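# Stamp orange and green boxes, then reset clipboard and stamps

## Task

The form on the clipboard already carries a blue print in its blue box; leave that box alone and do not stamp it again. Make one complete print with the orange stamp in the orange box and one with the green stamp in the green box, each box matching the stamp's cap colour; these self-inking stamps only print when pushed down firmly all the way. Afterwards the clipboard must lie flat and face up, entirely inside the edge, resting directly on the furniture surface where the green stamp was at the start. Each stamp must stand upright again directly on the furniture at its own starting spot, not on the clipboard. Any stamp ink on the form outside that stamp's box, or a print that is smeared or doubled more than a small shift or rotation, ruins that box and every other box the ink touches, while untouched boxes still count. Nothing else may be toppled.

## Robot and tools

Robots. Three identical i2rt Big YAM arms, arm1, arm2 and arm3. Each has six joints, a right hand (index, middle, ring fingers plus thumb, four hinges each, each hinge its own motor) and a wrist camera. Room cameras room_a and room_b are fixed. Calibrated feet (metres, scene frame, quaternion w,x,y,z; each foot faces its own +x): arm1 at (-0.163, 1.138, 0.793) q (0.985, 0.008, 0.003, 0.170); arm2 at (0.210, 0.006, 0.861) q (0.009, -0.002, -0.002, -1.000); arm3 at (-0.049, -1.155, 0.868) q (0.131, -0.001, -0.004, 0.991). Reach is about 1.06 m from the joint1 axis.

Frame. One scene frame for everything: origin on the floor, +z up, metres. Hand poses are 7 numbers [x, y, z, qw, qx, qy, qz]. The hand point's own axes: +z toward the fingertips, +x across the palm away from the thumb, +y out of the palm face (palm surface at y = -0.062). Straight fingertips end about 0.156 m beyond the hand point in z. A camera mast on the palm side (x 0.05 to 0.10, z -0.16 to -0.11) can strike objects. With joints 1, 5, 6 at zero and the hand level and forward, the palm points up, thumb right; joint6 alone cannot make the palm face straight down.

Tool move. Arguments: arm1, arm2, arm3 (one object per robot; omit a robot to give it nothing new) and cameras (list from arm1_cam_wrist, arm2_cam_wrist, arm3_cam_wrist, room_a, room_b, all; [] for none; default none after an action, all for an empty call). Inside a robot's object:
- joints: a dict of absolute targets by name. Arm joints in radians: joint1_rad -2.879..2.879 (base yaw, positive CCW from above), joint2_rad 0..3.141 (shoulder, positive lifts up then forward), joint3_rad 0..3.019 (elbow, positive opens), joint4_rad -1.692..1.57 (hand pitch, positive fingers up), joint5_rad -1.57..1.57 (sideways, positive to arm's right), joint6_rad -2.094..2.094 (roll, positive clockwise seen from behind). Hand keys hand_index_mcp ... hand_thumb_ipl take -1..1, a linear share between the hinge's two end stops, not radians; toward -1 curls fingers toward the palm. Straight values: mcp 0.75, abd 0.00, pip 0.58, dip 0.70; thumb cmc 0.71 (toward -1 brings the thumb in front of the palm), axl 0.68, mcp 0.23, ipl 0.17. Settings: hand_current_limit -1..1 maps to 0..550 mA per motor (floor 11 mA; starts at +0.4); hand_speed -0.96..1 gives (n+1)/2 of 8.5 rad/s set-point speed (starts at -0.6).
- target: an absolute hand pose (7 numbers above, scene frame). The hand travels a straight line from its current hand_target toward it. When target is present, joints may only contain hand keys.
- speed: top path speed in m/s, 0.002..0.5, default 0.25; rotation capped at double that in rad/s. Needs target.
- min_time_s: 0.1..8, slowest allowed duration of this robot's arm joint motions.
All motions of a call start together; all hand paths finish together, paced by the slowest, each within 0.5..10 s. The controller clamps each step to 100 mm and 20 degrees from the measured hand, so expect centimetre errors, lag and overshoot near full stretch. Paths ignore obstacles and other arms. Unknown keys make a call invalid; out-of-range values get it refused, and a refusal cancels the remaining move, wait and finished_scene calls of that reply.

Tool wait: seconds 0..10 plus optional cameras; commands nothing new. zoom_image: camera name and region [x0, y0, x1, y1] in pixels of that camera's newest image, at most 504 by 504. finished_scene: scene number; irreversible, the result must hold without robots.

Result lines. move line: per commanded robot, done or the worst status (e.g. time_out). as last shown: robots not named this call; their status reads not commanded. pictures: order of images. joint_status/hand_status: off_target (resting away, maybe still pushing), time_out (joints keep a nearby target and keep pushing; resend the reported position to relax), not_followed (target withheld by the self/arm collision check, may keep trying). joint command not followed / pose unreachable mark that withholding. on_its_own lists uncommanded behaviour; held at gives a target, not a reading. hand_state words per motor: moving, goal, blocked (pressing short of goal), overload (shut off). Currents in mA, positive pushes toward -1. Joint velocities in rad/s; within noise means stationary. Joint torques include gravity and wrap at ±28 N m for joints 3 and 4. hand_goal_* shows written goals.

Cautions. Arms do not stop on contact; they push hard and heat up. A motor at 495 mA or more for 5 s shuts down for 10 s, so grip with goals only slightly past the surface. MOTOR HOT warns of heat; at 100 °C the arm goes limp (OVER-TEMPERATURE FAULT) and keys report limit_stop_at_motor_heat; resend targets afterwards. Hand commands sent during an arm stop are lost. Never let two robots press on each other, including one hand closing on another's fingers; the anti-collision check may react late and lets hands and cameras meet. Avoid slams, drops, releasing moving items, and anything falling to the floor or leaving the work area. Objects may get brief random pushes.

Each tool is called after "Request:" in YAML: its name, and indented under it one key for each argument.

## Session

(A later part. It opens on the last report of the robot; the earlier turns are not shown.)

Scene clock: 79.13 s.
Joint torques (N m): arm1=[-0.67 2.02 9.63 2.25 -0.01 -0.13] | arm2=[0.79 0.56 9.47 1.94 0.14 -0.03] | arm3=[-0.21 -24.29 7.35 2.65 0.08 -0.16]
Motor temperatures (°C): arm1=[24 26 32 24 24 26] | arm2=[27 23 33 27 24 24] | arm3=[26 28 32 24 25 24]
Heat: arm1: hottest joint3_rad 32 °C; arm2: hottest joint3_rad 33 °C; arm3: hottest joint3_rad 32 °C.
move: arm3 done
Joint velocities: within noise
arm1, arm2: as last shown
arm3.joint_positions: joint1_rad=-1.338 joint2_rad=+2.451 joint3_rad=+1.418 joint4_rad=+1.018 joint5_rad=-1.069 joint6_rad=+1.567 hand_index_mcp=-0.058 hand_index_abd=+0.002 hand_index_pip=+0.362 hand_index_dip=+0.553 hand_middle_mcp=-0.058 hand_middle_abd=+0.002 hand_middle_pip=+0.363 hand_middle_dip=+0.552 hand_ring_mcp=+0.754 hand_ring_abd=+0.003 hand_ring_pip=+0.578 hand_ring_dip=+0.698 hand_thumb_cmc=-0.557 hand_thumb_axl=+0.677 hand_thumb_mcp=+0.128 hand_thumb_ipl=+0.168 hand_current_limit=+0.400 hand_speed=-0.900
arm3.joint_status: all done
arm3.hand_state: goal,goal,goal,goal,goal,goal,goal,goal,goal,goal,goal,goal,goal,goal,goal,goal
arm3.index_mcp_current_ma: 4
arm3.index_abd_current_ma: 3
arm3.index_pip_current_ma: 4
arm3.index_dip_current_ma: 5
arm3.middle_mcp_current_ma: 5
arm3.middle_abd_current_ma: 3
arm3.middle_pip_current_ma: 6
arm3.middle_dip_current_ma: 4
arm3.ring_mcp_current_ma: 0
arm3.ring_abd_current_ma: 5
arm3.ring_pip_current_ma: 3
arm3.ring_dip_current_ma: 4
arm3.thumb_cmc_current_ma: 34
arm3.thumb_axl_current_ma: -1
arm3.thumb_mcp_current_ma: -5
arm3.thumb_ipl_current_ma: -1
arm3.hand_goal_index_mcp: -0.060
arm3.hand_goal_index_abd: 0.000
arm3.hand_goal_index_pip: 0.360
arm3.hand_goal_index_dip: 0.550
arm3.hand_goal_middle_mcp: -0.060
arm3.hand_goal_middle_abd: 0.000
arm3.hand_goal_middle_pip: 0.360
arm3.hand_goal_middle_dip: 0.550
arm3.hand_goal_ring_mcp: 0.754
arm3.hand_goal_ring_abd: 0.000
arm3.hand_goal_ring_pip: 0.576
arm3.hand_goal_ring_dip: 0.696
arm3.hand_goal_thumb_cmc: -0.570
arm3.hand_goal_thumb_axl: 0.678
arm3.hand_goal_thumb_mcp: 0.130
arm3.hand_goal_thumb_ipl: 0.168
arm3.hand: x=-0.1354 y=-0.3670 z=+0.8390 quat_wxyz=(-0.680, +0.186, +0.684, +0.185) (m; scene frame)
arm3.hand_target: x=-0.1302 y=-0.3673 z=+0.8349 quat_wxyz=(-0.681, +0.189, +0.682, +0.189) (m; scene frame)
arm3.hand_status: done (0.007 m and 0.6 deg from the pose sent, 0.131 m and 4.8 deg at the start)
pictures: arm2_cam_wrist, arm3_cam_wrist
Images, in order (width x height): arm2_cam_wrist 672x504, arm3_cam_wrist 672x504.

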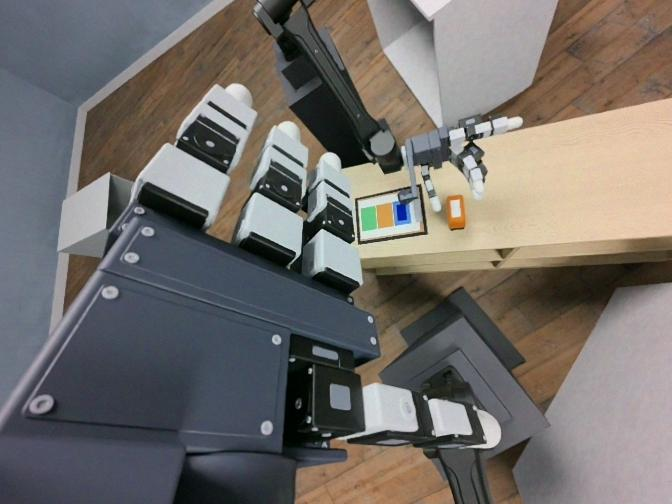

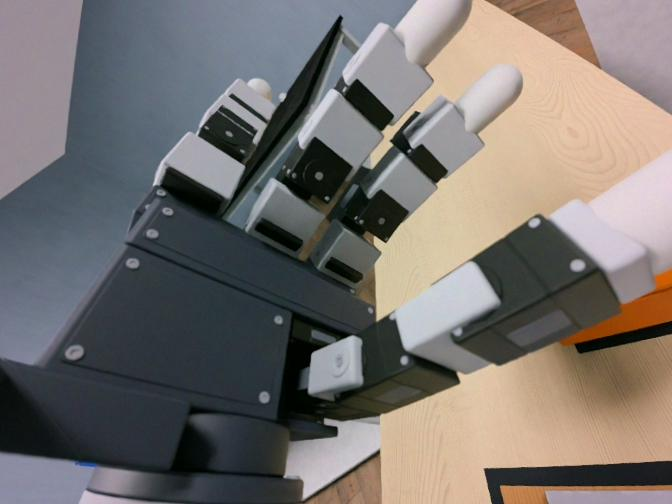

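Request:
move:
  arm3: {"target": [-0.1355, -0.3635, 0.72, 0.6814, -0.189, -0.6813, -0.189], "speed": 0.12}
  cameras: ["arm2_cam_wrist", "arm3_cam_wrist"]

Request:
zoom_image:
  camera: "arm2_cam_wrist"
  region: [370, 130, 520, 280]

Scene clock: 81.70 s.
Joint torques (N m): arm1=[-0.67 1.9 9.61 2.25 -0.01 -0.13] | arm2=[0.79 0.56 9.47 1.92 0.14 -0.03] | arm3=[0.56 -24.18 8.88 2.67 0.06 -0.17]
Motor temperatures (°C): arm1=[24 26 32 24 24 26] | arm2=[27 23 33 27 24 24] | arm3=[26 28 32 24 25 24]
Heat: arm1: hottest joint3_rad 32 °C; arm2: hottest joint3_rad 33 °C; arm3: hottest joint3_rad 32 °C.
move: arm3 done
Joint velocities: within noise
arm1, arm2: as last shown
arm3.joint_positions: joint1_rad=-1.338 joint2_rad=+2.712 joint3_rad=+1.557 joint4_rad=+1.120 joint5_rad=-1.060 joint6_rad=+1.567 hand_index_mcp=-0.058 hand_index_abd=+0.002 hand_index_pip=+0.362 hand_index_dip=+0.553 hand_middle_mcp=-0.058 hand_middle_abd=+0.002 hand_middle_pip=+0.363 hand_middle_dip=+0.552 hand_ring_mcp=+0.754 hand_ring_abd=+0.003 hand_ring_pip=+0.578 hand_ring_dip=+0.698 hand_thumb_cmc=-0.557 hand_thumb_axl=+0.677 hand_thumb_mcp=+0.128 hand_thumb_ipl=+0.168 hand_current_limit=+0.400 hand_speed=-0.900
arm3.joint_status: not commanded
arm3.hand_state: goal,goal,goal,goal,goal,goal,goal,goal,goal,goal,goal,goal,goal,goal,goal,goal
arm3.index_mcp_current_ma: 4
arm3.index_abd_current_ma: 3
arm3.index_pip_current_ma: 4
arm3.index_dip_current_ma: 5
arm3.middle_mcp_current_ma: 5
arm3.middle_abd_current_ma: 3
arm3.middle_pip_current_ma: 6
arm3.middle_dip_current_ma: 4
arm3.ring_mcp_current_ma: 0
arm3.ring_abd_current_ma: 5
arm3.ring_pip_current_ma: 3
arm3.ring_dip_current_ma: 4
arm3.thumb_cmc_current_ma: 34
arm3.thumb_axl_current_ma: -1
arm3.thumb_mcp_current_ma: -5
arm3.thumb_ipl_current_ma: -1
arm3.hand_goal_index_mcp: -0.060
arm3.hand_goal_index_abd: 0.000
arm3.hand_goal_index_pip: 0.360
arm3.hand_goal_index_dip: 0.550
arm3.hand_goal_middle_mcp: -0.060
arm3.hand_goal_middle_abd: 0.000
arm3.hand_goal_middle_pip: 0.360
arm3.hand_goal_middle_dip: 0.550
arm3.hand_goal_ring_mcp: 0.754
arm3.hand_goal_ring_abd: 0.000
arm3.hand_goal_ring_pip: 0.576
arm3.hand_goal_ring_dip: 0.696
arm3.hand_goal_thumb_cmc: -0.570
arm3.hand_goal_thumb_axl: 0.678
arm3.hand_goal_thumb_mcp: 0.130
arm3.hand_goal_thumb_ipl: 0.168
arm3.hand: x=-0.1337 y=-0.3699 z=+0.7196 quat_wxyz=(-0.677, +0.197, +0.685, +0.181) (m; scene frame)
arm3.hand_target: x=-0.1355 y=-0.3638 z=+0.7203 quat_wxyz=(-0.681, +0.189, +0.682, +0.189) (m; scene frame)
arm3.hand_status: done (0.007 m and 1.4 deg from the pose sent, 0.119 m and 0.6 deg at the start)
pictures: arm2_cam_wrist, arm3_cam_wrist
Images, in order (width x height): arm2_cam_wrist 672x504, arm3_cam_wrist 672x504.

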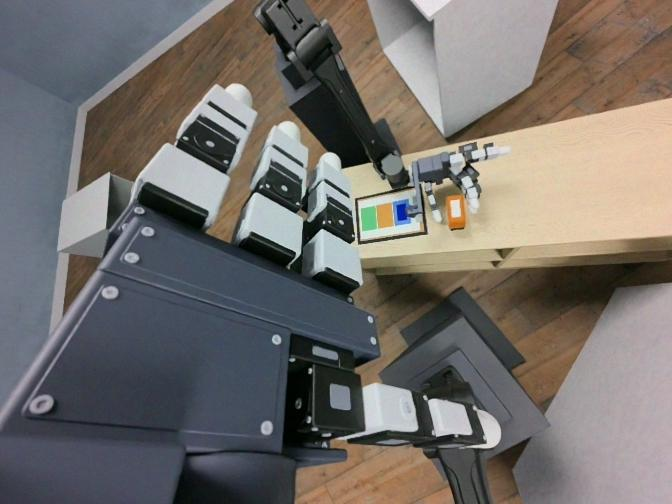

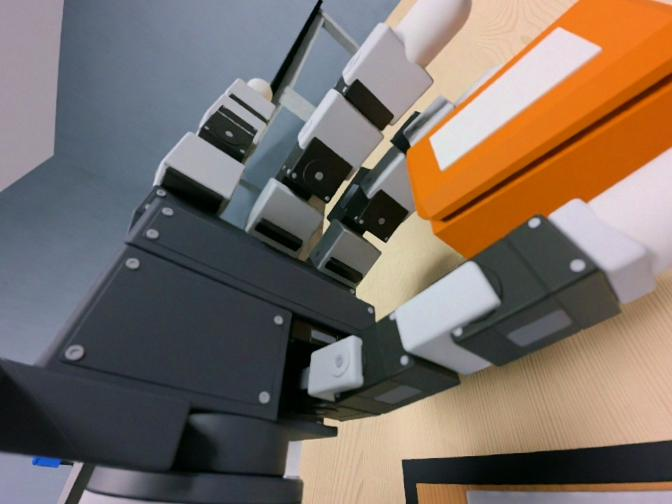

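Scaled by 3.360 from the camera's 672x504 image, which has a finer 960x720 frame.

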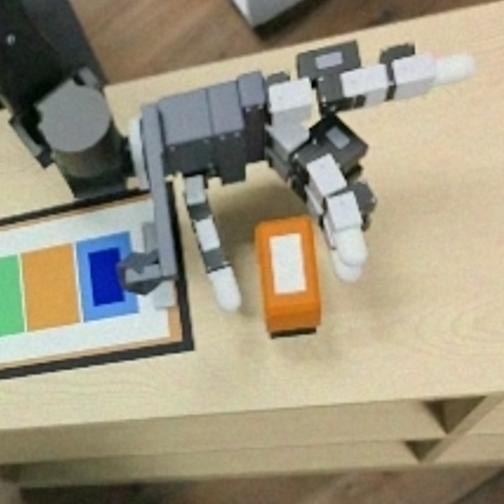

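Request:
move:
  arm3: {"target": [-0.1370, -0.3580, 0.682, 0.6814, -0.189, -0.6813, -0.189], "speed": 0.08}
  cameras: ["arm2_cam_wrist", "arm3_cam_wrist"]

Request:
zoom_image:
  camera: "arm2_cam_wrist"
  region: [370, 130, 520, 280]

Scene clock: 83.20 s.
Joint torques (N m): arm1=[-0.73 2.08 9.61 2.28 -0.01 -0.13] | arm2=[0.73 0.56 9.46 1.91 0.14 -0.03] | arm3=[0.85 -24.76 8.76 2.65 0.07 -0.17]
Motor temperatures (°C): arm1=[24 26 32 24 24 26] | arm2=[27 23 33 27 24 24] | arm3=[26 28 32 24 25 24]
Heat: arm1: hottest joint3_rad 32 °C; arm2: hottest joint3_rad 33 °C; arm3: hottest joint3_rad 32 °C.
move: arm3 done
Joint velocities: within noise
arm1, arm2: as last shown
arm3.joint_positions: joint1_rad=-1.338 joint2_rad=+2.813 joint3_rad=+1.651 joint4_rad=+1.125 joint5_rad=-1.057 joint6_rad=+1.567 hand_index_mcp=-0.058 hand_index_abd=+0.002 hand_index_pip=+0.362 hand_index_dip=+0.553 hand_middle_mcp=-0.058 hand_middle_abd=+0.002 hand_middle_pip=+0.363 hand_middle_dip=+0.552 hand_ring_mcp=+0.754 hand_ring_abd=+0.003 hand_ring_pip=+0.578 hand_ring_dip=+0.698 hand_thumb_cmc=-0.557 hand_thumb_axl=+0.677 hand_thumb_mcp=+0.128 hand_thumb_ipl=+0.168 hand_current_limit=+0.400 hand_speed=-0.900
arm3.joint_status: not commanded
arm3.hand_state: goal,goal,goal,goal,goal,goal,goal,goal,goal,goal,goal,goal,goal,goal,goal,goal
arm3.index_mcp_current_ma: 4
arm3.index_abd_current_ma: 3
arm3.index_pip_current_ma: 4
arm3.index_dip_current_ma: 5
arm3.middle_mcp_current_ma: 5
arm3.middle_abd_current_ma: 3
arm3.middle_pip_current_ma: 6
arm3.middle_dip_current_ma: 4
arm3.ring_mcp_current_ma: 0
arm3.ring_abd_current_ma: 5
arm3.ring_pip_current_ma: 3
arm3.ring_dip_current_ma: 4
arm3.thumb_cmc_current_ma: 34
arm3.thumb_axl_current_ma: -1
arm3.thumb_mcp_current_ma: -5
arm3.thumb_ipl_current_ma: -1
arm3.hand_goal_index_mcp: -0.060
arm3.hand_goal_index_abd: 0.000
arm3.hand_goal_index_pip: 0.360
arm3.hand_goal_index_dip: 0.550
arm3.hand_goal_middle_mcp: -0.060
arm3.hand_goal_middle_abd: 0.000
arm3.hand_goal_middle_pip: 0.360
arm3.hand_goal_middle_dip: 0.550
arm3.hand_goal_ring_mcp: 0.754
arm3.hand_goal_ring_abd: 0.000
arm3.hand_goal_ring_pip: 0.576
arm3.hand_goal_ring_dip: 0.696
arm3.hand_goal_thumb_cmc: -0.570
arm3.hand_goal_thumb_axl: 0.678
arm3.hand_goal_thumb_mcp: 0.130
arm3.hand_goal_thumb_ipl: 0.168
arm3.hand: x=-0.1329 y=-0.3640 z=+0.6802 quat_wxyz=(-0.677, +0.198, +0.685, +0.182) (m; scene frame)
arm3.hand_target: x=-0.1370 y=-0.3584 z=+0.6821 quat_wxyz=(-0.681, +0.189, +0.682, +0.189) (m; scene frame)
arm3.hand_status: done (0.007 m and 1.5 deg from the pose sent, 0.039 m and 1.4 deg at the start)
pictures: arm2_cam_wrist, arm3_cam_wrist
Images, in order (width x height): arm2_cam_wrist 672x504, arm3_cam_wrist 672x504.

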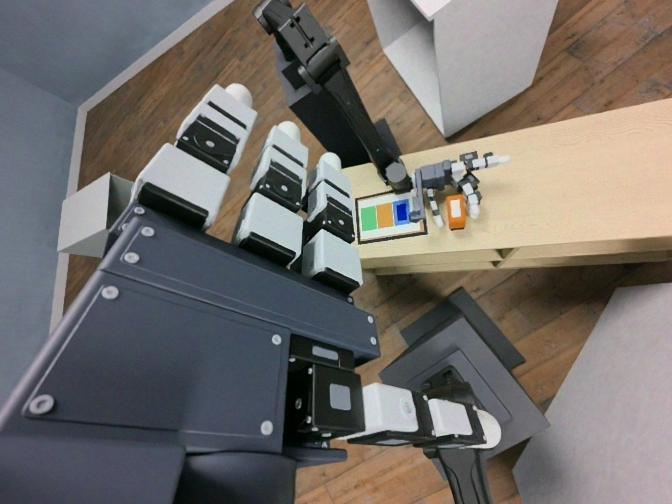

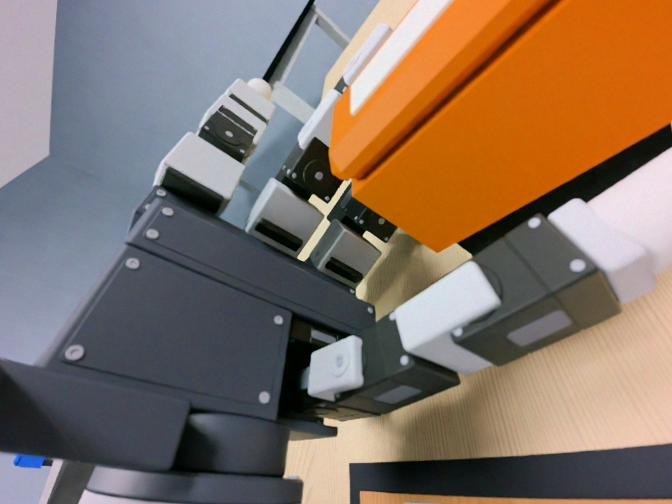

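Scaled by 3.360 from the camera's 672x504 image, which has a finer 960x720 frame.

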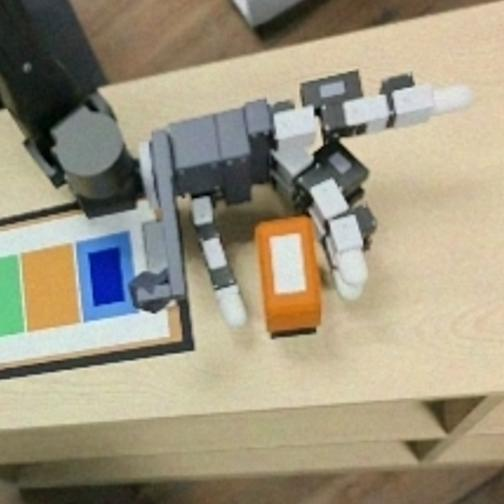

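Request:
move:
  arm3: {"joints": {"hand_index_mcp": -0.18, "hand_middle_mcp": -0.18, "hand_thumb_mcp": 0.06, "hand_thumb_ipl": 0.135}}
  cameras: []

Request:
move:
  arm3: {"joints": {"hand_index_mcp": -0.29, "hand_middle_mcp": -0.29, "hand_thumb_mcp": 0.0, "hand_thumb_ipl": 0.11}}
  cameras: ["arm2_cam_wrist", "arm3_cam_wrist"]

Request:
zoom_image:
  camera: "arm2_cam_wrist"
  region: [370, 130, 520, 280]

Scene clock: 84.23 s.
Joint torques (N m): arm1=[-0.67 2.02 9.61 2.25 -0.01 -0.13] | arm2=[0.73 0.62 9.46 1.92 0.14 -0.03] | arm3=[0.67 -24.7 8.75 2.65 0.07 -0.18]
Motor temperatures (°C): arm1=[24 26 32 24 24 26] | arm2=[27 23 33 27 24 24] | arm3=[26 28 32 24 25 24]
Heat: arm1: hottest joint3_rad 32 °C; arm2: hottest joint3_rad 33 °C; arm3: hottest joint3_rad 32 °C.
move: arm3 done
Joint velocities: within noise
arm1.joint_positions: joint1_rad=+0.290 joint2_rad=+0.629 joint3_rad=+1.427 joint4_rad=-1.426 joint5_rad=-0.106 joint6_rad=+1.194 hand_index_mcp=+0.754 hand_index_abd=+0.001 hand_index_pip=+0.577 hand_index_dip=+0.696 hand_middle_mcp=+0.754 hand_middle_abd=+0.001 hand_middle_pip=+0.577 hand_middle_dip=+0.696 hand_ring_mcp=+0.754 hand_ring_abd=+0.001 hand_ring_pip=+0.577 hand_ring_dip=+0.696 hand_thumb_cmc=+0.714 hand_thumb_axl=+0.677 hand_thumb_mcp=+0.225 hand_thumb_ipl=+0.168 hand_current_limit=+0.400 hand_speed=-0.600
arm1.joint_status: not commanded
arm1.hand_state: goal,goal,goal,goal,goal,goal,goal,goal,goal,goal,goal,goal,goal,goal,goal,goal
arm1.index_mcp_current_ma: 0
arm1.index_abd_current_ma: 0
arm1.index_pip_current_ma: 0
arm1.index_dip_current_ma: 0
arm1.middle_mcp_current_ma: 0
arm1.middle_abd_current_ma: 0
arm1.middle_pip_current_ma: 0
arm1.middle_dip_current_ma: 0
arm1.ring_mcp_current_ma: 0
arm1.ring_abd_current_ma: 0
arm1.ring_pip_current_ma: 0
arm1.ring_dip_current_ma: 0
arm1.thumb_cmc_current_ma: 0
arm1.thumb_axl_current_ma: 0
arm1.thumb_mcp_current_ma: 0
arm1.thumb_ipl_current_ma: 0
arm1.hand_goal_index_mcp: 0.754
arm1.hand_goal_index_abd: 0.000
arm1.hand_goal_index_pip: 0.576
arm1.hand_goal_index_dip: 0.696
arm1.hand_goal_middle_mcp: 0.754
arm1.hand_goal_middle_abd: 0.000
arm1.hand_goal_middle_pip: 0.576
arm1.hand_goal_middle_dip: 0.696
arm1.hand_goal_ring_mcp: 0.754
arm1.hand_goal_ring_abd: 0.000
arm1.hand_goal_ring_pip: 0.576
arm1.hand_goal_ring_dip: 0.696
arm1.hand_goal_thumb_cmc: 0.714
arm1.hand_goal_thumb_axl: 0.678
arm1.hand_goal_thumb_mcp: 0.226
arm1.hand_goal_thumb_ipl: 0.168
arm1.hand: x=+0.0714 y=+1.2134 z=+1.3317 quat_wxyz=(-0.112, +0.768, +0.448, +0.444) (m; scene frame)
arm1.hand_target: x=+0.0690 y=+1.2143 z=+1.3416 quat_wxyz=(-0.115, +0.761, +0.449, +0.454) (m; scene frame)
arm1.hand_status: not commanded
arm2: as last shown
arm3.joint_positions: joint1_rad=-1.336 joint2_rad=+2.813 joint3_rad=+1.651 joint4_rad=+1.125 joint5_rad=-1.057 joint6_rad=+1.567 hand_index_mcp=-0.171 hand_index_abd=+0.002 hand_index_pip=+0.362 hand_index_dip=+0.553 hand_middle_mcp=-0.177 hand_middle_abd=+0.002 hand_middle_pip=+0.363 hand_middle_dip=+0.552 hand_ring_mcp=+0.754 hand_ring_abd=+0.003 hand_ring_pip=+0.578 hand_ring_dip=+0.698 hand_thumb_cmc=-0.557 hand_thumb_axl=+0.677 hand_thumb_mcp=+0.062 hand_thumb_ipl=+0.138 hand_current_limit=+0.400 hand_speed=-0.900
arm3.joint_status: all done
arm3.hand_state: goal,goal,goal,goal,goal,goal,goal,goal,goal,goal,goal,goal,goal,goal,goal,goal
arm3.index_mcp_current_ma: 24
arm3.index_abd_current_ma: 4
arm3.index_pip_current_ma: 4
arm3.index_dip_current_ma: 5
arm3.middle_mcp_current_ma: 7
arm3.middle_abd_current_ma: 3
arm3.middle_pip_current_ma: 6
arm3.middle_dip_current_ma: 4
arm3.ring_mcp_current_ma: 0
arm3.ring_abd_current_ma: 5
arm3.ring_pip_current_ma: 3
arm3.ring_dip_current_ma: 4
arm3.thumb_cmc_current_ma: 34
arm3.thumb_axl_current_ma: -1
arm3.thumb_mcp_current_ma: 5
arm3.thumb_ipl_current_ma: 5
arm3.hand_goal_index_mcp: -0.180
arm3.hand_goal_index_abd: 0.000
arm3.hand_goal_index_pip: 0.360
arm3.hand_goal_index_dip: 0.550
arm3.hand_goal_middle_mcp: -0.180
arm3.hand_goal_middle_abd: 0.000
arm3.hand_goal_middle_pip: 0.360
arm3.hand_goal_middle_dip: 0.550
arm3.hand_goal_ring_mcp: 0.754
arm3.hand_goal_ring_abd: 0.000
arm3.hand_goal_ring_pip: 0.576
arm3.hand_goal_ring_dip: 0.696
arm3.hand_goal_thumb_cmc: -0.570
arm3.hand_goal_thumb_axl: 0.678
arm3.hand_goal_thumb_mcp: 0.060
arm3.hand_goal_thumb_ipl: 0.136
arm3.hand: x=-0.1344 y=-0.3642 z=+0.6802 quat_wxyz=(-0.677, +0.198, +0.685, +0.181) (m; scene frame)
arm3.hand_target: x=-0.1371 y=-0.3584 z=+0.6821 quat_wxyz=(-0.681, +0.189, +0.682, +0.189) (m; scene frame)
arm3.hand_status: not commanded
pictures: none
No camera images: "cameras" was empty.

Scene clock: 84.97 s.
Joint torques (N m): arm1=[-0.67 2.02 9.62 2.26 -0.02 -0.12] | arm2=[0.73 0.56 9.44 1.89 0.14 -0.03] | arm3=[0.5 -24.7 8.76 2.62 0.07 -0.19]
Motor temperatures (°C): arm1=[24 26 32 24 24 26] | arm2=[27 23 34 27 24 24] | arm3=[26 28 32 24 25 24]
Heat: arm1: hottest joint3_rad 32 °C; arm2: hottest joint3_rad 34 °C; arm3: hottest joint3_rad 32 °C.
move: arm3 off_target
Joint velocities: within noise
arm1: as last shown
arm2.joint_positions: joint1_rad=+1.291 joint2_rad=+0.627 joint3_rad=+1.328 joint4_rad=-1.175 joint5_rad=+0.039 joint6_rad=+1.216 hand_index_mcp=+0.755 hand_index_abd=+0.001 hand_index_pip=+0.577 hand_index_dip=+0.696 hand_middle_mcp=+0.756 hand_middle_abd=+0.001 hand_middle_pip=+0.577 hand_middle_dip=+0.696 hand_ring_mcp=+0.756 hand_ring_abd=+0.001 hand_ring_pip=+0.577 hand_ring_dip=+0.696 hand_thumb_cmc=+0.715 hand_thumb_axl=+0.677 hand_thumb_mcp=+0.226 hand_thumb_ipl=+0.168 hand_current_limit=+0.400 hand_speed=-0.600
arm2.joint_status: not commanded
arm2.hand_state: goal,goal,goal,goal,goal,goal,goal,goal,goal,goal,goal,goal,goal,goal,goal,goal
arm2.index_mcp_current_ma: 5
arm2.index_abd_current_ma: 2
arm2.index_pip_current_ma: 2
arm2.index_dip_current_ma: 0
arm2.middle_mcp_current_ma: 5
arm2.middle_abd_current_ma: 2
arm2.middle_pip_current_ma: 2
arm2.middle_dip_current_ma: 0
arm2.ring_mcp_current_ma: 6
arm2.ring_abd_current_ma: 2
arm2.ring_pip_current_ma: 2
arm2.ring_dip_current_ma: 0
arm2.thumb_cmc_current_ma: 2
arm2.thumb_axl_current_ma: -3
arm2.thumb_mcp_current_ma: -1
arm2.thumb_ipl_current_ma: -1
arm2.hand_goal_index_mcp: 0.754
arm2.hand_goal_index_abd: 0.000
arm2.hand_goal_index_pip: 0.576
arm2.hand_goal_index_dip: 0.696
arm2.hand_goal_middle_mcp: 0.754
arm2.hand_goal_middle_abd: 0.000
arm2.hand_goal_middle_pip: 0.576
arm2.hand_goal_middle_dip: 0.696
arm2.hand_goal_ring_mcp: 0.754
arm2.hand_goal_ring_abd: 0.000
arm2.hand_goal_ring_pip: 0.576
arm2.hand_goal_ring_dip: 0.696
arm2.hand_goal_thumb_cmc: 0.714
arm2.hand_goal_thumb_axl: 0.678
arm2.hand_goal_thumb_mcp: 0.226
arm2.hand_goal_thumb_ipl: 0.168
arm2.hand: x=+0.0515 y=-0.2263 z=+1.4120 quat_wxyz=(+0.473, +0.623, -0.581, +0.225) (m; scene frame)
arm2.hand_target: x=+0.0543 y=-0.2249 z=+1.4248 quat_wxyz=(+0.483, +0.620, -0.573, +0.232) (m; scene frame)
arm2.hand_status: not commanded
arm3.joint_positions: joint1_rad=-1.334 joint2_rad=+2.813 joint3_rad=+1.651 joint4_rad=+1.126 joint5_rad=-1.057 joint6_rad=+1.567 hand_index_mcp=-0.205 hand_index_abd=+0.002 hand_index_pip=+0.378 hand_index_dip=+0.557 hand_middle_mcp=-0.214 hand_middle_abd=+0.002 hand_middle_pip=+0.379 hand_middle_dip=+0.556 hand_ring_mcp=+0.754 hand_ring_abd=+0.003 hand_ring_pip=+0.578 hand_ring_dip=+0.698 hand_thumb_cmc=-0.556 hand_thumb_axl=+0.679 hand_thumb_mcp=+0.054 hand_thumb_ipl=+0.134 hand_current_limit=+0.400 hand_speed=-0.900
arm3.joint_status: hand_index_mcp off_target (ended at -0.205, target -0.290); hand_middle_mcp off_target (ended at -0.214, target -0.290); hand_thumb_mcp off_target (ended at +0.054, target +0.000); hand_thumb_ipl off_target (ended at +0.134, target +0.110)
arm3.hand_state: blocked,goal,goal,goal,blocked,goal,goal,goal,goal,goal,goal,goal,goal,goal,blocked,blocked
arm3.index_mcp_current_ma: 343
arm3.index_abd_current_ma: 4
arm3.index_pip_current_ma: 49
arm3.index_dip_current_ma: 15
arm3.middle_mcp_current_ma: 303
arm3.middle_abd_current_ma: 3
arm3.middle_pip_current_ma: 52
arm3.middle_dip_current_ma: 14
arm3.ring_mcp_current_ma: 0
arm3.ring_abd_current_ma: 5
arm3.ring_pip_current_ma: 3
arm3.ring_dip_current_ma: 4
arm3.thumb_cmc_current_ma: 37
arm3.thumb_axl_current_ma: 2
arm3.thumb_mcp_current_ma: 252
arm3.thumb_ipl_current_ma: 102
arm3.hand_goal_index_mcp: -0.290
arm3.hand_goal_index_abd: 0.000
arm3.hand_goal_index_pip: 0.360
arm3.hand_goal_index_dip: 0.550
arm3.hand_goal_middle_mcp: -0.290
arm3.hand_goal_middle_abd: 0.000
arm3.hand_goal_middle_pip: 0.360
arm3.hand_goal_middle_dip: 0.550
arm3.hand_goal_ring_mcp: 0.754
arm3.hand_goal_ring_abd: 0.000
arm3.hand_goal_ring_pip: 0.576
arm3.hand_goal_ring_dip: 0.696
arm3.hand_goal_thumb_cmc: -0.570
arm3.hand_goal_thumb_axl: 0.678
arm3.hand_goal_thumb_mcp: 0.000
arm3.hand_goal_thumb_ipl: 0.110
arm3.hand: x=-0.1356 y=-0.3643 z=+0.6804 quat_wxyz=(-0.677, +0.197, +0.685, +0.181) (m; scene frame)
arm3.hand_target: x=-0.1371 y=-0.3584 z=+0.6821 quat_wxyz=(-0.681, +0.189, +0.682, +0.189) (m; scene frame)
arm3.hand_status: not commanded
pictures: arm2_cam_wrist, arm3_cam_wrist
Images, in order (width x height): arm2_cam_wrist 672x504, arm3_cam_wrist 672x504.

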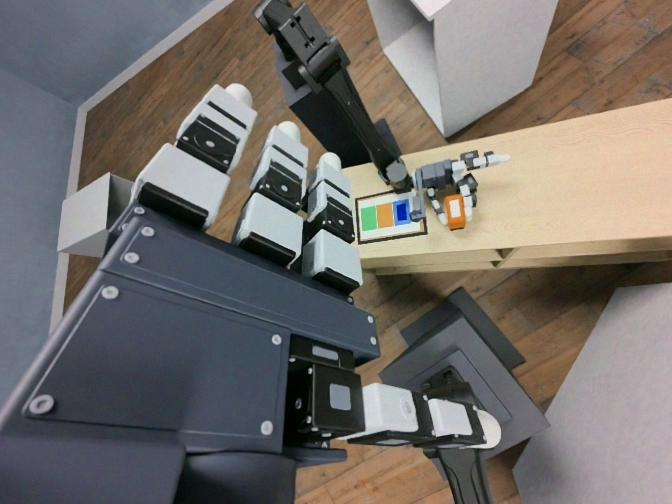

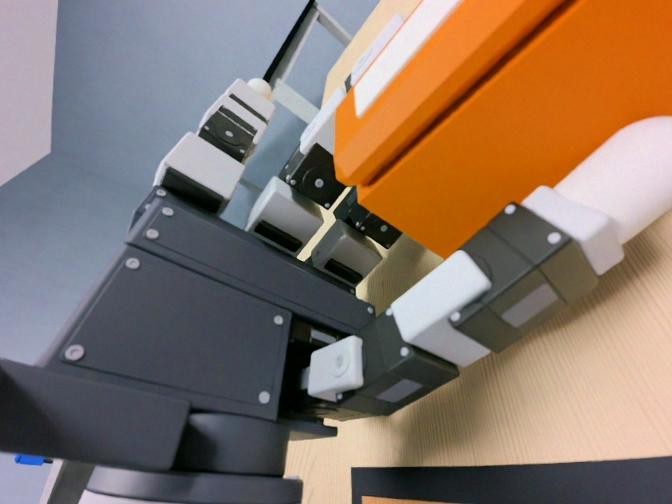

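Scaled by 3.360 from the camera's 672x504 image, which has a finer 960x720 frame.

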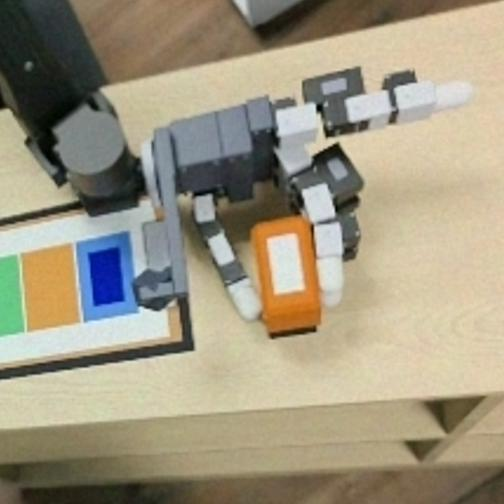

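Request:
move:
  arm3: {"joints": {"hand_index_mcp": -0.33, "hand_middle_mcp": -0.33, "hand_thumb_mcp": -0.03}}
  cameras: []

Request:
move:
  arm3: {"target": [-0.1375, -0.3580, 0.80, 0.6814, -0.189, -0.6813, -0.189], "speed": 0.12}
  cameras: ["arm2_cam_wrist", "arm3_cam_wrist"]

Request:
zoom_image:
  camera: "arm2_cam_wrist"
  region: [370, 130, 520, 280]

Scene clock: 85.70 s.
Joint torques (N m): arm1=[-0.67 1.96 9.62 2.25 -0.01 -0.13] | arm2=[0.67 0.56 9.44 1.92 0.14 -0.03] | arm3=[0.5 -24.76 8.76 2.62 0.07 -0.19]
Motor temperatures (°C): arm1=[24 26 32 24 24 26] | arm2=[27 23 34 27 24 24] | arm3=[26 28 32 24 25 24]
Heat: arm1: hottest joint3_rad 32 °C; arm2: hottest joint3_rad 34 °C; arm3: hottest joint3_rad 32 °C.
move: arm3 off_target
Joint velocities: within noise
arm1, arm2: as last shown
arm3.joint_positions: joint1_rad=-1.334 joint2_rad=+2.813 joint3_rad=+1.651 joint4_rad=+1.126 joint5_rad=-1.057 joint6_rad=+1.567 hand_index_mcp=-0.210 hand_index_abd=+0.002 hand_index_pip=+0.381 hand_index_dip=+0.559 hand_middle_mcp=-0.221 hand_middle_abd=+0.002 hand_middle_pip=+0.384 hand_middle_dip=+0.558 hand_ring_mcp=+0.754 hand_ring_abd=+0.003 hand_ring_pip=+0.578 hand_ring_dip=+0.698 hand_thumb_cmc=-0.556 hand_thumb_axl=+0.679 hand_thumb_mcp=+0.054 hand_thumb_ipl=+0.137 hand_current_limit=+0.400 hand_speed=-0.900
arm3.joint_status: hand_index_mcp off_target (ended at -0.210, target -0.330); hand_middle_mcp off_target (ended at -0.221, target -0.330); hand_thumb_mcp off_target (ended at +0.054, target -0.030)
arm3.hand_state: blocked,goal,blocked,goal,blocked,goal,blocked,goal,goal,goal,goal,goal,goal,goal,blocked,blocked
arm3.index_mcp_current_ma: 385
arm3.index_abd_current_ma: 2
arm3.index_pip_current_ma: 59
arm3.index_dip_current_ma: 21
arm3.middle_mcp_current_ma: 385
arm3.middle_abd_current_ma: 3
arm3.middle_pip_current_ma: 69
arm3.middle_dip_current_ma: 19
arm3.ring_mcp_current_ma: 0
arm3.ring_abd_current_ma: 5
arm3.ring_pip_current_ma: 3
arm3.ring_dip_current_ma: 4
arm3.thumb_cmc_current_ma: 39
arm3.thumb_axl_current_ma: 2
arm3.thumb_mcp_current_ma: 385
arm3.thumb_ipl_current_ma: 115
arm3.hand_goal_index_mcp: -0.330
arm3.hand_goal_index_abd: 0.000
arm3.hand_goal_index_pip: 0.360
arm3.hand_goal_index_dip: 0.550
arm3.hand_goal_middle_mcp: -0.330
arm3.hand_goal_middle_abd: 0.000
arm3.hand_goal_middle_pip: 0.360
arm3.hand_goal_middle_dip: 0.550
arm3.hand_goal_ring_mcp: 0.754
arm3.hand_goal_ring_abd: 0.000
arm3.hand_goal_ring_pip: 0.576
arm3.hand_goal_ring_dip: 0.696
arm3.hand_goal_thumb_cmc: -0.570
arm3.hand_goal_thumb_axl: 0.678
arm3.hand_goal_thumb_mcp: -0.030
arm3.hand_goal_thumb_ipl: 0.110
arm3.hand: x=-0.1356 y=-0.3643 z=+0.6804 quat_wxyz=(-0.677, +0.197, +0.685, +0.181) (m; scene frame)
arm3.hand_target: x=-0.1369 y=-0.3584 z=+0.6821 quat_wxyz=(-0.681, +0.189, +0.682, +0.189) (m; scene frame)
arm3.hand_status: not commanded
pictures: none
No camera images: "cameras" was empty.

Scene clock: 87.40 s.
Joint torques (N m): arm1=[-0.62 2.02 9.63 2.26 -0.02 -0.13] | arm2=[0.73 0.56 9.47 1.94 0.14 -0.03] | arm3=[0.44 -26.81 6.83 1.58 0.06 -0.36]
Motor temperatures (°C): arm1=[24 26 32 24 24 26] | arm2=[27 23 34 27 24 24] | arm3=[26 28 32 24 25 24]
Heat: arm1: hottest joint3_rad 32 °C; arm2: hottest joint3_rad 34 °C; arm3: hottest joint3_rad 32 °C.
move: arm3 done
Joint velocities: within noise
arm1, arm2: as last shown
arm3.joint_positions: joint1_rad=-1.334 joint2_rad=+2.563 joint3_rad=+1.491 joint4_rad=+1.069 joint5_rad=-1.056 joint6_rad=+1.585 hand_index_mcp=-0.213 hand_index_abd=-0.001 hand_index_pip=+0.383 hand_index_dip=+0.561 hand_middle_mcp=-0.255 hand_middle_abd=+0.004 hand_middle_pip=+0.384 hand_middle_dip=+0.558 hand_ring_mcp=+0.754 hand_ring_abd=+0.003 hand_ring_pip=+0.578 hand_ring_dip=+0.698 hand_thumb_cmc=-0.524 hand_thumb_axl=+0.687 hand_thumb_mcp=+0.054 hand_thumb_ipl=+0.142 hand_current_limit=+0.400 hand_speed=-0.900
arm3.joint_status: not commanded
arm3.hand_state: blocked,goal,blocked,goal,blocked,goal,blocked,goal,goal,goal,goal,goal,blocked,goal,blocked,blocked
arm3.index_mcp_current_ma: 385
arm3.index_abd_current_ma: -1
arm3.index_pip_current_ma: 65
arm3.index_dip_current_ma: 27
arm3.middle_mcp_current_ma: 294
arm3.middle_abd_current_ma: 6
arm3.middle_pip_current_ma: 69
arm3.middle_dip_current_ma: 19
arm3.ring_mcp_current_ma: 0
arm3.ring_abd_current_ma: 5
arm3.ring_pip_current_ma: 3
arm3.ring_dip_current_ma: 4
arm3.thumb_cmc_current_ma: 155
arm3.thumb_axl_current_ma: 26
arm3.thumb_mcp_current_ma: 385
arm3.thumb_ipl_current_ma: 143
arm3.hand_goal_index_mcp: -0.330
arm3.hand_goal_index_abd: 0.000
arm3.hand_goal_index_pip: 0.360
arm3.hand_goal_index_dip: 0.550
arm3.hand_goal_middle_mcp: -0.330
arm3.hand_goal_middle_abd: 0.000
arm3.hand_goal_middle_pip: 0.360
arm3.hand_goal_middle_dip: 0.550
arm3.hand_goal_ring_mcp: 0.754
arm3.hand_goal_ring_abd: 0.000
arm3.hand_goal_ring_pip: 0.576
arm3.hand_goal_ring_dip: 0.696
arm3.hand_goal_thumb_cmc: -0.570
arm3.hand_goal_thumb_axl: 0.678
arm3.hand_goal_thumb_mcp: -0.030
arm3.hand_goal_thumb_ipl: 0.110
arm3.on_its_own: hand_middle_mcp moved -0.035 toward your old target -0.330
arm3.hand: x=-0.1359 y=-0.3597 z=+0.7941 quat_wxyz=(-0.682, +0.192, +0.681, +0.186) (m; scene frame)
arm3.hand_target: x=-0.1374 y=-0.3580 z=+0.8000 quat_wxyz=(-0.682, +0.189, +0.681, +0.189) (m; scene frame)
arm3.hand_status: done (0.006 m and 0.5 deg from the pose sent, 0.120 m and 1.5 deg at the start)
pictures: arm2_cam_wrist, arm3_cam_wrist
Images, in order (width x height): arm2_cam_wrist 672x504, arm3_cam_wrist 672x504.

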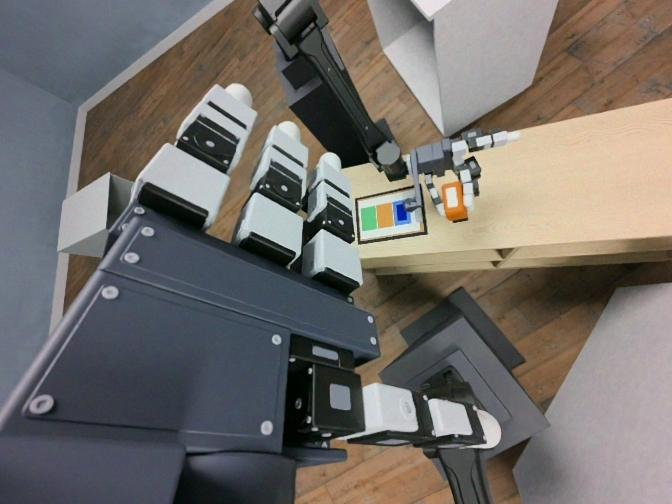

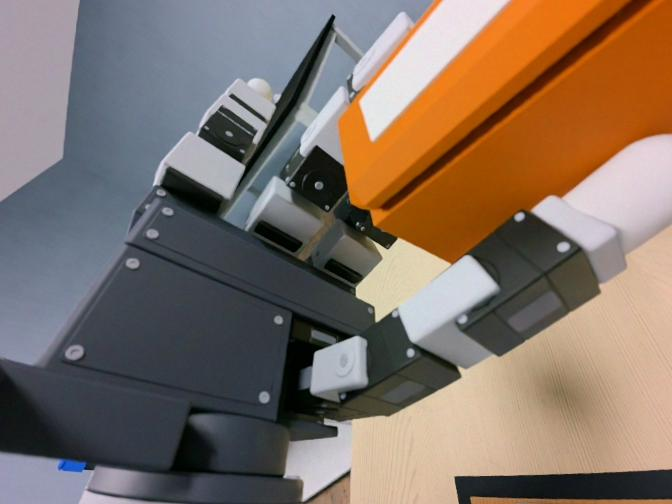

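Scaled by 3.360 from the camera's 672x504 image, which has a finer 960x720 frame.

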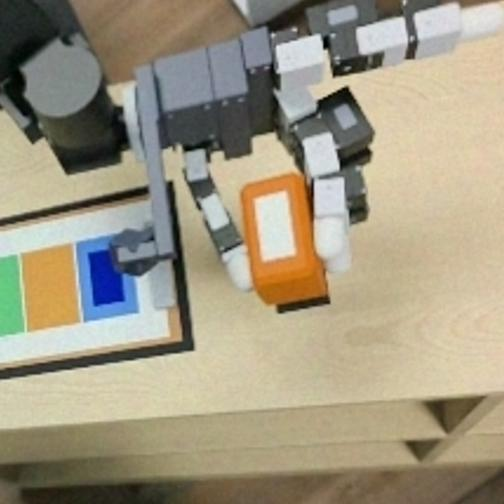

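Request:
zoom_image:
  camera: "arm2_cam_wrist"
  region: [340, 160, 450, 270]

Scaled by 4.582 from the camera's 672x504 image, which has a finer 960x720 frame.

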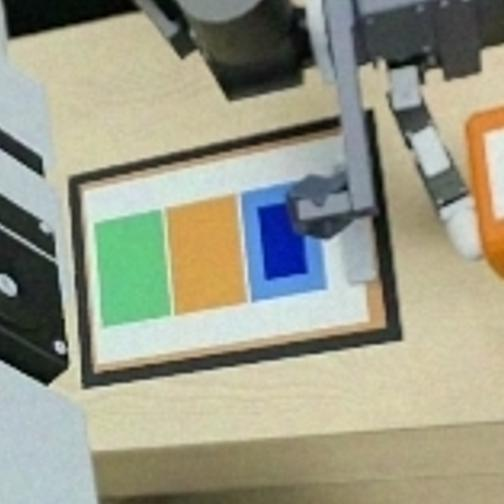

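Request:
move:
  arm3: {"target": [0.0298, -0.5262, 0.79, 0.6814, -0.189, -0.6813, -0.189], "speed": 0.15}
  cameras: ["arm2_cam_wrist", "arm3_cam_wrist"]

Request:
zoom_image:
  camera: "arm2_cam_wrist"
  region: [330, 130, 480, 280]

Scene clock: 99.83 s.
Joint torques (N m): arm1=[-0.67 1.9 9.63 2.26 -0.02 -0.13] | arm2=[0.73 0.62 9.46 1.94 0.13 -0.03] | arm3=[0.85 -22.71 3.33 2.63 -0.2 -0.44]
Motor temperatures (°C): arm1=[24 26 33 24 24 26] | arm2=[27 23 34 27 24 24] | arm3=[26 30 32 24 25 24]
Heat: arm1: hottest joint3_rad 33 °C; arm2: hottest joint3_rad 34 °C; arm3: hottest joint3_rad 32 °C.
move: arm3 off_target
Joint velocities: within noise
arm1, arm2: as last shown
arm3.joint_positions: joint1_rad=-1.687 joint2_rad=+2.475 joint3_rad=+1.066 joint4_rad=+1.352 joint5_rad=-1.400 joint6_rad=+1.584 hand_index_mcp=-0.213 hand_index_abd=-0.001 hand_index_pip=+0.383 hand_index_dip=+0.561 hand_middle_mcp=-0.257 hand_middle_abd=+0.004 hand_middle_pip=+0.384 hand_middle_dip=+0.558 hand_ring_mcp=+0.754 hand_ring_abd=+0.003 hand_ring_pip=+0.578 hand_ring_dip=+0.698 hand_thumb_cmc=-0.523 hand_thumb_axl=+0.687 hand_thumb_mcp=+0.054 hand_thumb_ipl=+0.143 hand_current_limit=+0.400 hand_speed=-0.900
arm3.joint_status: not commanded
arm3.hand_state: blocked,goal,blocked,goal,blocked,goal,blocked,goal,goal,goal,goal,goal,blocked,goal,blocked,blocked
arm3.index_mcp_current_ma: 385
arm3.index_abd_current_ma: -2
arm3.index_pip_current_ma: 65
arm3.index_dip_current_ma: 27
arm3.middle_mcp_current_ma: 286
arm3.middle_abd_current_ma: 6
arm3.middle_pip_current_ma: 69
arm3.middle_dip_current_ma: 19
arm3.ring_mcp_current_ma: 0
arm3.ring_abd_current_ma: 5
arm3.ring_pip_current_ma: 3
arm3.ring_dip_current_ma: 4
arm3.thumb_cmc_current_ma: 159
arm3.thumb_axl_current_ma: 27
arm3.thumb_mcp_current_ma: 385
arm3.thumb_ipl_current_ma: 146
arm3.hand_goal_index_mcp: -0.330
arm3.hand_goal_index_abd: 0.000
arm3.hand_goal_index_pip: 0.360
arm3.hand_goal_index_dip: 0.550
arm3.hand_goal_middle_mcp: -0.330
arm3.hand_goal_middle_abd: 0.000
arm3.hand_goal_middle_pip: 0.360
arm3.hand_goal_middle_dip: 0.550
arm3.hand_goal_ring_mcp: 0.754
arm3.hand_goal_ring_abd: 0.000
arm3.hand_goal_ring_pip: 0.576
arm3.hand_goal_ring_dip: 0.696
arm3.hand_goal_thumb_cmc: -0.570
arm3.hand_goal_thumb_axl: 0.678
arm3.hand_goal_thumb_mcp: -0.030
arm3.hand_goal_thumb_ipl: 0.110
arm3.hand: x=+0.0322 y=-0.5312 z=+0.7727 quat_wxyz=(-0.683, +0.213, +0.677, +0.171) (m; scene frame)
arm3.hand_target: x=+0.0297 y=-0.5263 z=+0.7898 quat_wxyz=(-0.681, +0.189, +0.682, +0.189) (m; scene frame)
arm3.hand_status: off_target (0.018 m and 3.5 deg from the pose sent, 0.235 m and 0.5 deg at the start)
pictures: arm2_cam_wrist, arm3_cam_wrist
Images, in order (width x height): arm2_cam_wrist 672x504, arm3_cam_wrist 672x504.

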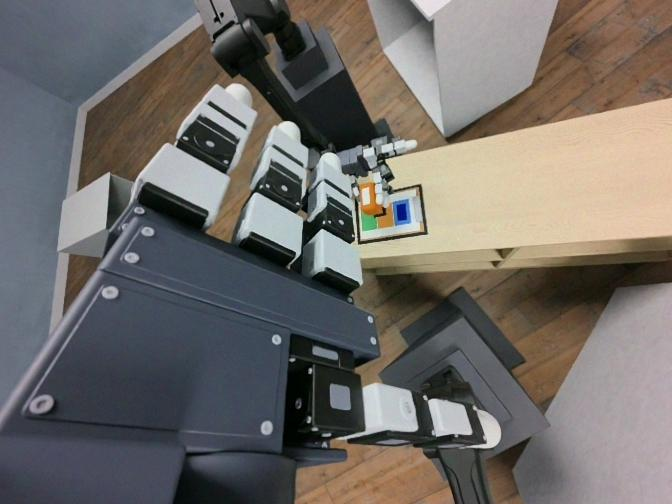

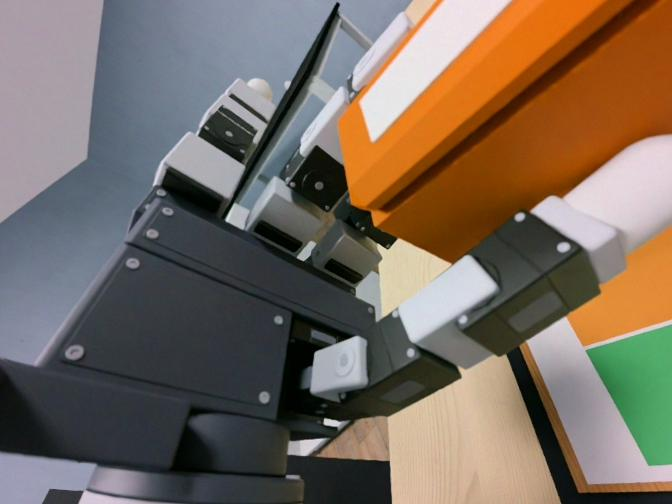

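Scaled by 3.360 from the camera's 672x504 image, which has a finer 960x720 frame.

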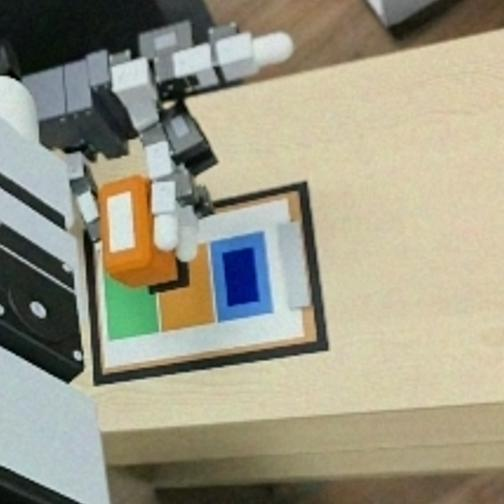

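Request:
move:
  arm3: {"target": [0.0280, -0.5215, 0.76, 0.68, -0.172, -0.686, -0.205], "speed": 0.08}
  cameras: ["arm2_cam_wrist", "arm3_cam_wrist"]

Request:
zoom_image:
  camera: "arm2_cam_wrist"
  region: [340, 160, 450, 270]

Scene clock: 101.53 s.
Joint torques (N m): arm1=[-0.73 2.08 9.62 2.29 -0.02 -0.13] | arm2=[0.79 0.62 9.47 1.92 0.13 -0.03] | arm3=[0.97 -20.84 5.07 2.63 -0.04 -0.47]
Motor temperatures (°C): arm1=[24 26 33 24 24 26] | arm2=[27 23 34 27 24 24] | arm3=[26 30 32 24 25 24]
Heat: arm1: hottest joint3_rad 33 °C; arm2: hottest joint3_rad 34 °C; arm3: hottest joint3_rad 32 °C.
move: arm3 off_target
Joint velocities: within noise
arm1, arm2: as last shown
arm3.joint_positions: joint1_rad=-1.682 joint2_rad=+2.547 joint3_rad=+1.103 joint4_rad=+1.407 joint5_rad=-1.400 joint6_rad=+1.559 hand_index_mcp=-0.213 hand_index_abd=-0.001 hand_index_pip=+0.383 hand_index_dip=+0.561 hand_middle_mcp=-0.257 hand_middle_abd=+0.004 hand_middle_pip=+0.384 hand_middle_dip=+0.558 hand_ring_mcp=+0.754 hand_ring_abd=+0.003 hand_ring_pip=+0.578 hand_ring_dip=+0.698 hand_thumb_cmc=-0.523 hand_thumb_axl=+0.687 hand_thumb_mcp=+0.054 hand_thumb_ipl=+0.143 hand_current_limit=+0.400 hand_speed=-0.900
arm3.joint_status: not commanded
arm3.hand_state: blocked,goal,blocked,goal,blocked,goal,blocked,goal,goal,goal,goal,goal,blocked,goal,blocked,blocked
arm3.index_mcp_current_ma: 385
arm3.index_abd_current_ma: -2
arm3.index_pip_current_ma: 65
arm3.index_dip_current_ma: 27
arm3.middle_mcp_current_ma: 286
arm3.middle_abd_current_ma: 6
arm3.middle_pip_current_ma: 69
arm3.middle_dip_current_ma: 19
arm3.ring_mcp_current_ma: 0
arm3.ring_abd_current_ma: 5
arm3.ring_pip_current_ma: 3
arm3.ring_dip_current_ma: 4
arm3.thumb_cmc_current_ma: 160
arm3.thumb_axl_current_ma: 27
arm3.thumb_mcp_current_ma: 385
arm3.thumb_ipl_current_ma: 146
arm3.hand_goal_index_mcp: -0.330
arm3.hand_goal_index_abd: 0.000
arm3.hand_goal_index_pip: 0.360
arm3.hand_goal_index_dip: 0.550
arm3.hand_goal_middle_mcp: -0.330
arm3.hand_goal_middle_abd: 0.000
arm3.hand_goal_middle_pip: 0.360
arm3.hand_goal_middle_dip: 0.550
arm3.hand_goal_ring_mcp: 0.754
arm3.hand_goal_ring_abd: 0.000
arm3.hand_goal_ring_pip: 0.576
arm3.hand_goal_ring_dip: 0.696
arm3.hand_goal_thumb_cmc: -0.570
arm3.hand_goal_thumb_axl: 0.678
arm3.hand_goal_thumb_mcp: -0.030
arm3.hand_goal_thumb_ipl: 0.110
arm3.hand: x=+0.0291 y=-0.5307 z=+0.7512 quat_wxyz=(-0.681, +0.196, +0.681, +0.184) (m; scene frame)
arm3.hand_target: x=+0.0280 y=-0.5219 z=+0.7602 quat_wxyz=(-0.678, +0.172, +0.685, +0.204) (m; scene frame)
arm3.hand_status: off_target (0.013 m and 3.7 deg from the pose sent, 0.016 m and 6.2 deg at the start)
pictures: arm2_cam_wrist, arm3_cam_wrist
Images, in order (width x height): arm2_cam_wrist 672x504, arm3_cam_wrist 672x504.

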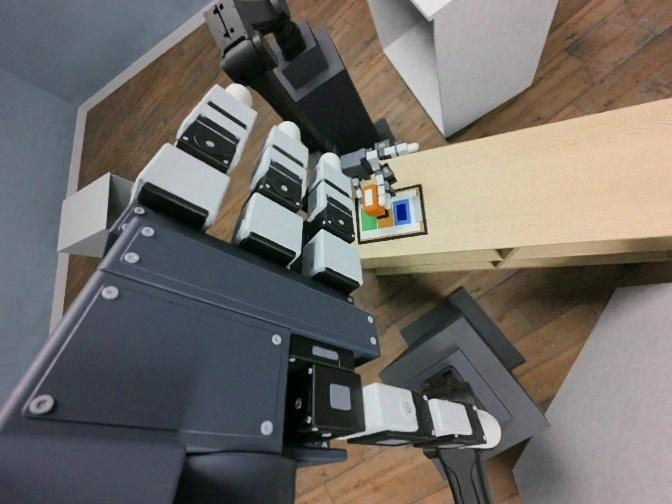

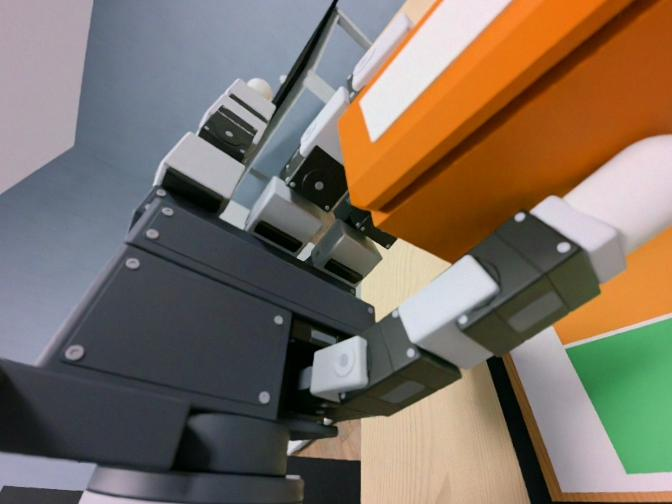

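Scaled by 4.582 from the camera's 672x504 image, which has a finer 960x720 frame.

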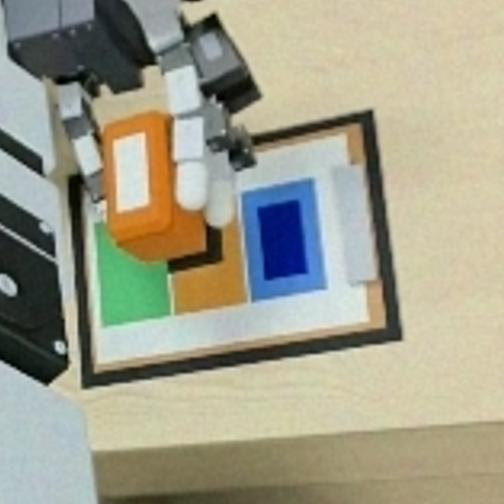

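Request:
move:
  arm3: {"target": [0.0330, -0.5272, 0.715, 0.68, -0.172, -0.686, -0.205], "speed": 0.06}
  cameras: ["arm2_cam_wrist", "arm3_cam_wrist"]

Request:
zoom_image:
  camera: "arm2_cam_wrist"
  region: [340, 160, 450, 270]

Scene clock: 104.03 s.
Joint torques (N m): arm1=[-0.67 2.08 9.62 2.28 -0.02 -0.13] | arm2=[0.73 0.62 9.46 1.92 0.14 -0.03] | arm3=[-0.03 -20.54 4.41 2.62 -0.17 -0.44]
Motor temperatures (°C): arm1=[24 26 33 24 24 26] | arm2=[27 23 34 27 24 23] | arm3=[26 30 32 24 24 24]
Heat: arm1: hottest joint3_rad 33 °C; arm2: hottest joint3_rad 34 °C; arm3: hottest joint3_rad 32 °C.
move: arm3 off_target
Joint velocities: within noise
arm1, arm2: as last shown
arm3.joint_positions: joint1_rad=-1.682 joint2_rad=+2.659 joint3_rad=+1.171 joint4_rad=+1.452 joint5_rad=-1.410 joint6_rad=+1.549 hand_index_mcp=-0.213 hand_index_abd=-0.001 hand_index_pip=+0.383 hand_index_dip=+0.561 hand_middle_mcp=-0.257 hand_middle_abd=+0.004 hand_middle_pip=+0.384 hand_middle_dip=+0.558 hand_ring_mcp=+0.754 hand_ring_abd=+0.003 hand_ring_pip=+0.578 hand_ring_dip=+0.698 hand_thumb_cmc=-0.523 hand_thumb_axl=+0.687 hand_thumb_mcp=+0.054 hand_thumb_ipl=+0.143 hand_current_limit=+0.400 hand_speed=-0.900
arm3.joint_status: not commanded
arm3.hand_state: blocked,goal,blocked,goal,blocked,goal,blocked,goal,goal,goal,goal,goal,blocked,goal,blocked,blocked
arm3.index_mcp_current_ma: 385
arm3.index_abd_current_ma: -2
arm3.index_pip_current_ma: 65
arm3.index_dip_current_ma: 27
arm3.middle_mcp_current_ma: 286
arm3.middle_abd_current_ma: 6
arm3.middle_pip_current_ma: 69
arm3.middle_dip_current_ma: 19
arm3.ring_mcp_current_ma: 0
arm3.ring_abd_current_ma: 5
arm3.ring_pip_current_ma: 3
arm3.ring_dip_current_ma: 4
arm3.thumb_cmc_current_ma: 160
arm3.thumb_axl_current_ma: 27
arm3.thumb_mcp_current_ma: 385
arm3.thumb_ipl_current_ma: 146
arm3.hand_goal_index_mcp: -0.330
arm3.hand_goal_index_abd: 0.000
arm3.hand_goal_index_pip: 0.360
arm3.hand_goal_index_dip: 0.550
arm3.hand_goal_middle_mcp: -0.330
arm3.hand_goal_middle_abd: 0.000
arm3.hand_goal_middle_pip: 0.360
arm3.hand_goal_middle_dip: 0.550
arm3.hand_goal_ring_mcp: 0.754
arm3.hand_goal_ring_abd: 0.000
arm3.hand_goal_ring_pip: 0.576
arm3.hand_goal_ring_dip: 0.696
arm3.hand_goal_thumb_cmc: -0.570
arm3.hand_goal_thumb_axl: 0.678
arm3.hand_goal_thumb_mcp: -0.030
arm3.hand_goal_thumb_ipl: 0.110
arm3.hand: x=+0.0276 y=-0.5323 z=+0.7105 quat_wxyz=(-0.681, +0.190, +0.683, +0.185) (m; scene frame)
arm3.hand_target: x=+0.0330 y=-0.5274 z=+0.7151 quat_wxyz=(-0.677, +0.172, +0.685, +0.204) (m; scene frame)
arm3.hand_status: off_target (0.009 m and 3.1 deg from the pose sent, 0.036 m and 3.7 deg at the start)
pictures: arm2_cam_wrist, arm3_cam_wrist
Images, in order (width x height): arm2_cam_wrist 672x504, arm3_cam_wrist 672x504.

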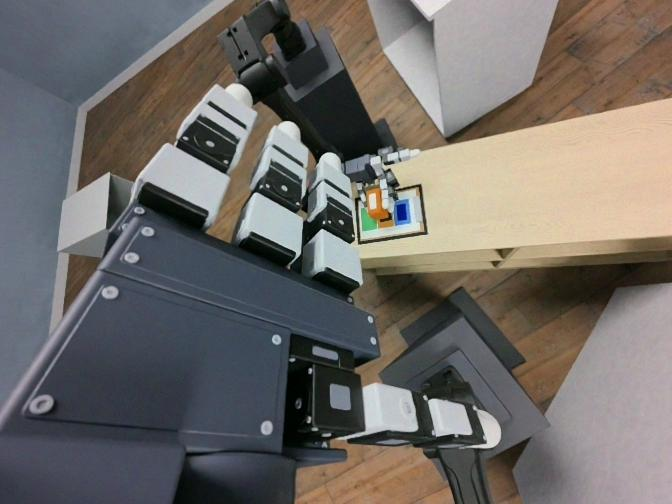

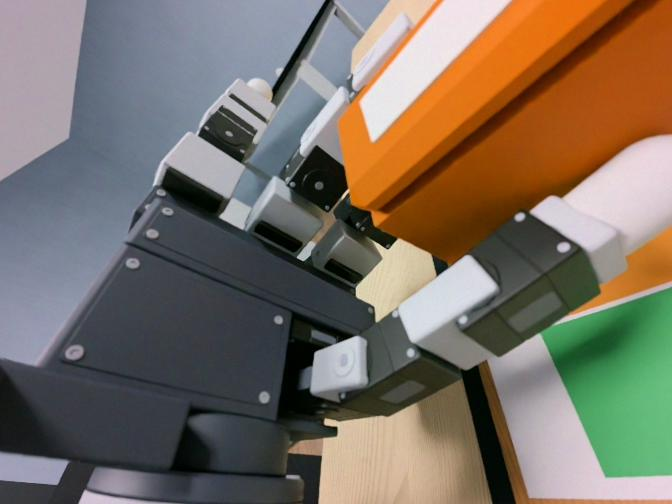

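Scaled by 4.582 from the camera's 672x504 image, which has a finer 960x720 frame.

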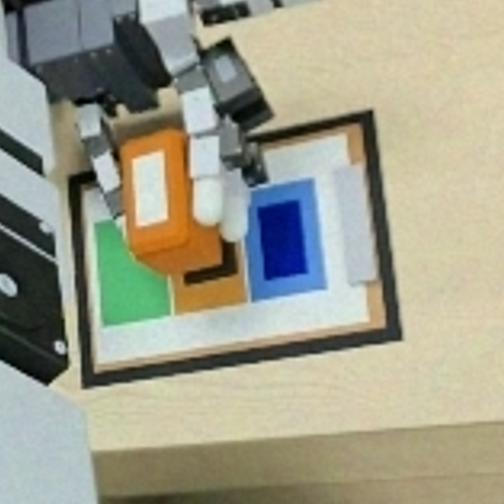

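Request:
zoom_image:
  camera: "arm2_cam_wrist"
  region: [360, 180, 410, 230]

Scaled by 10.080 from the camera's 672x504 image, which has a finer 960x720 frame.

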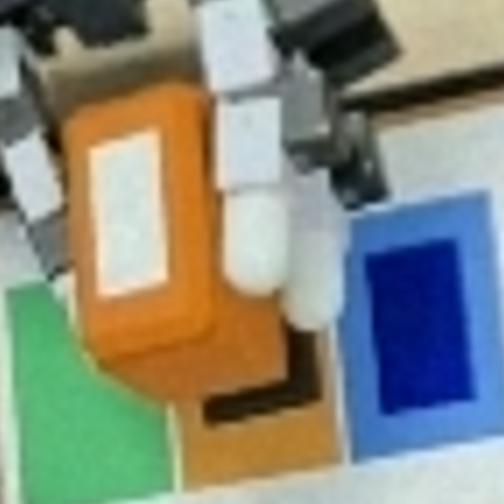

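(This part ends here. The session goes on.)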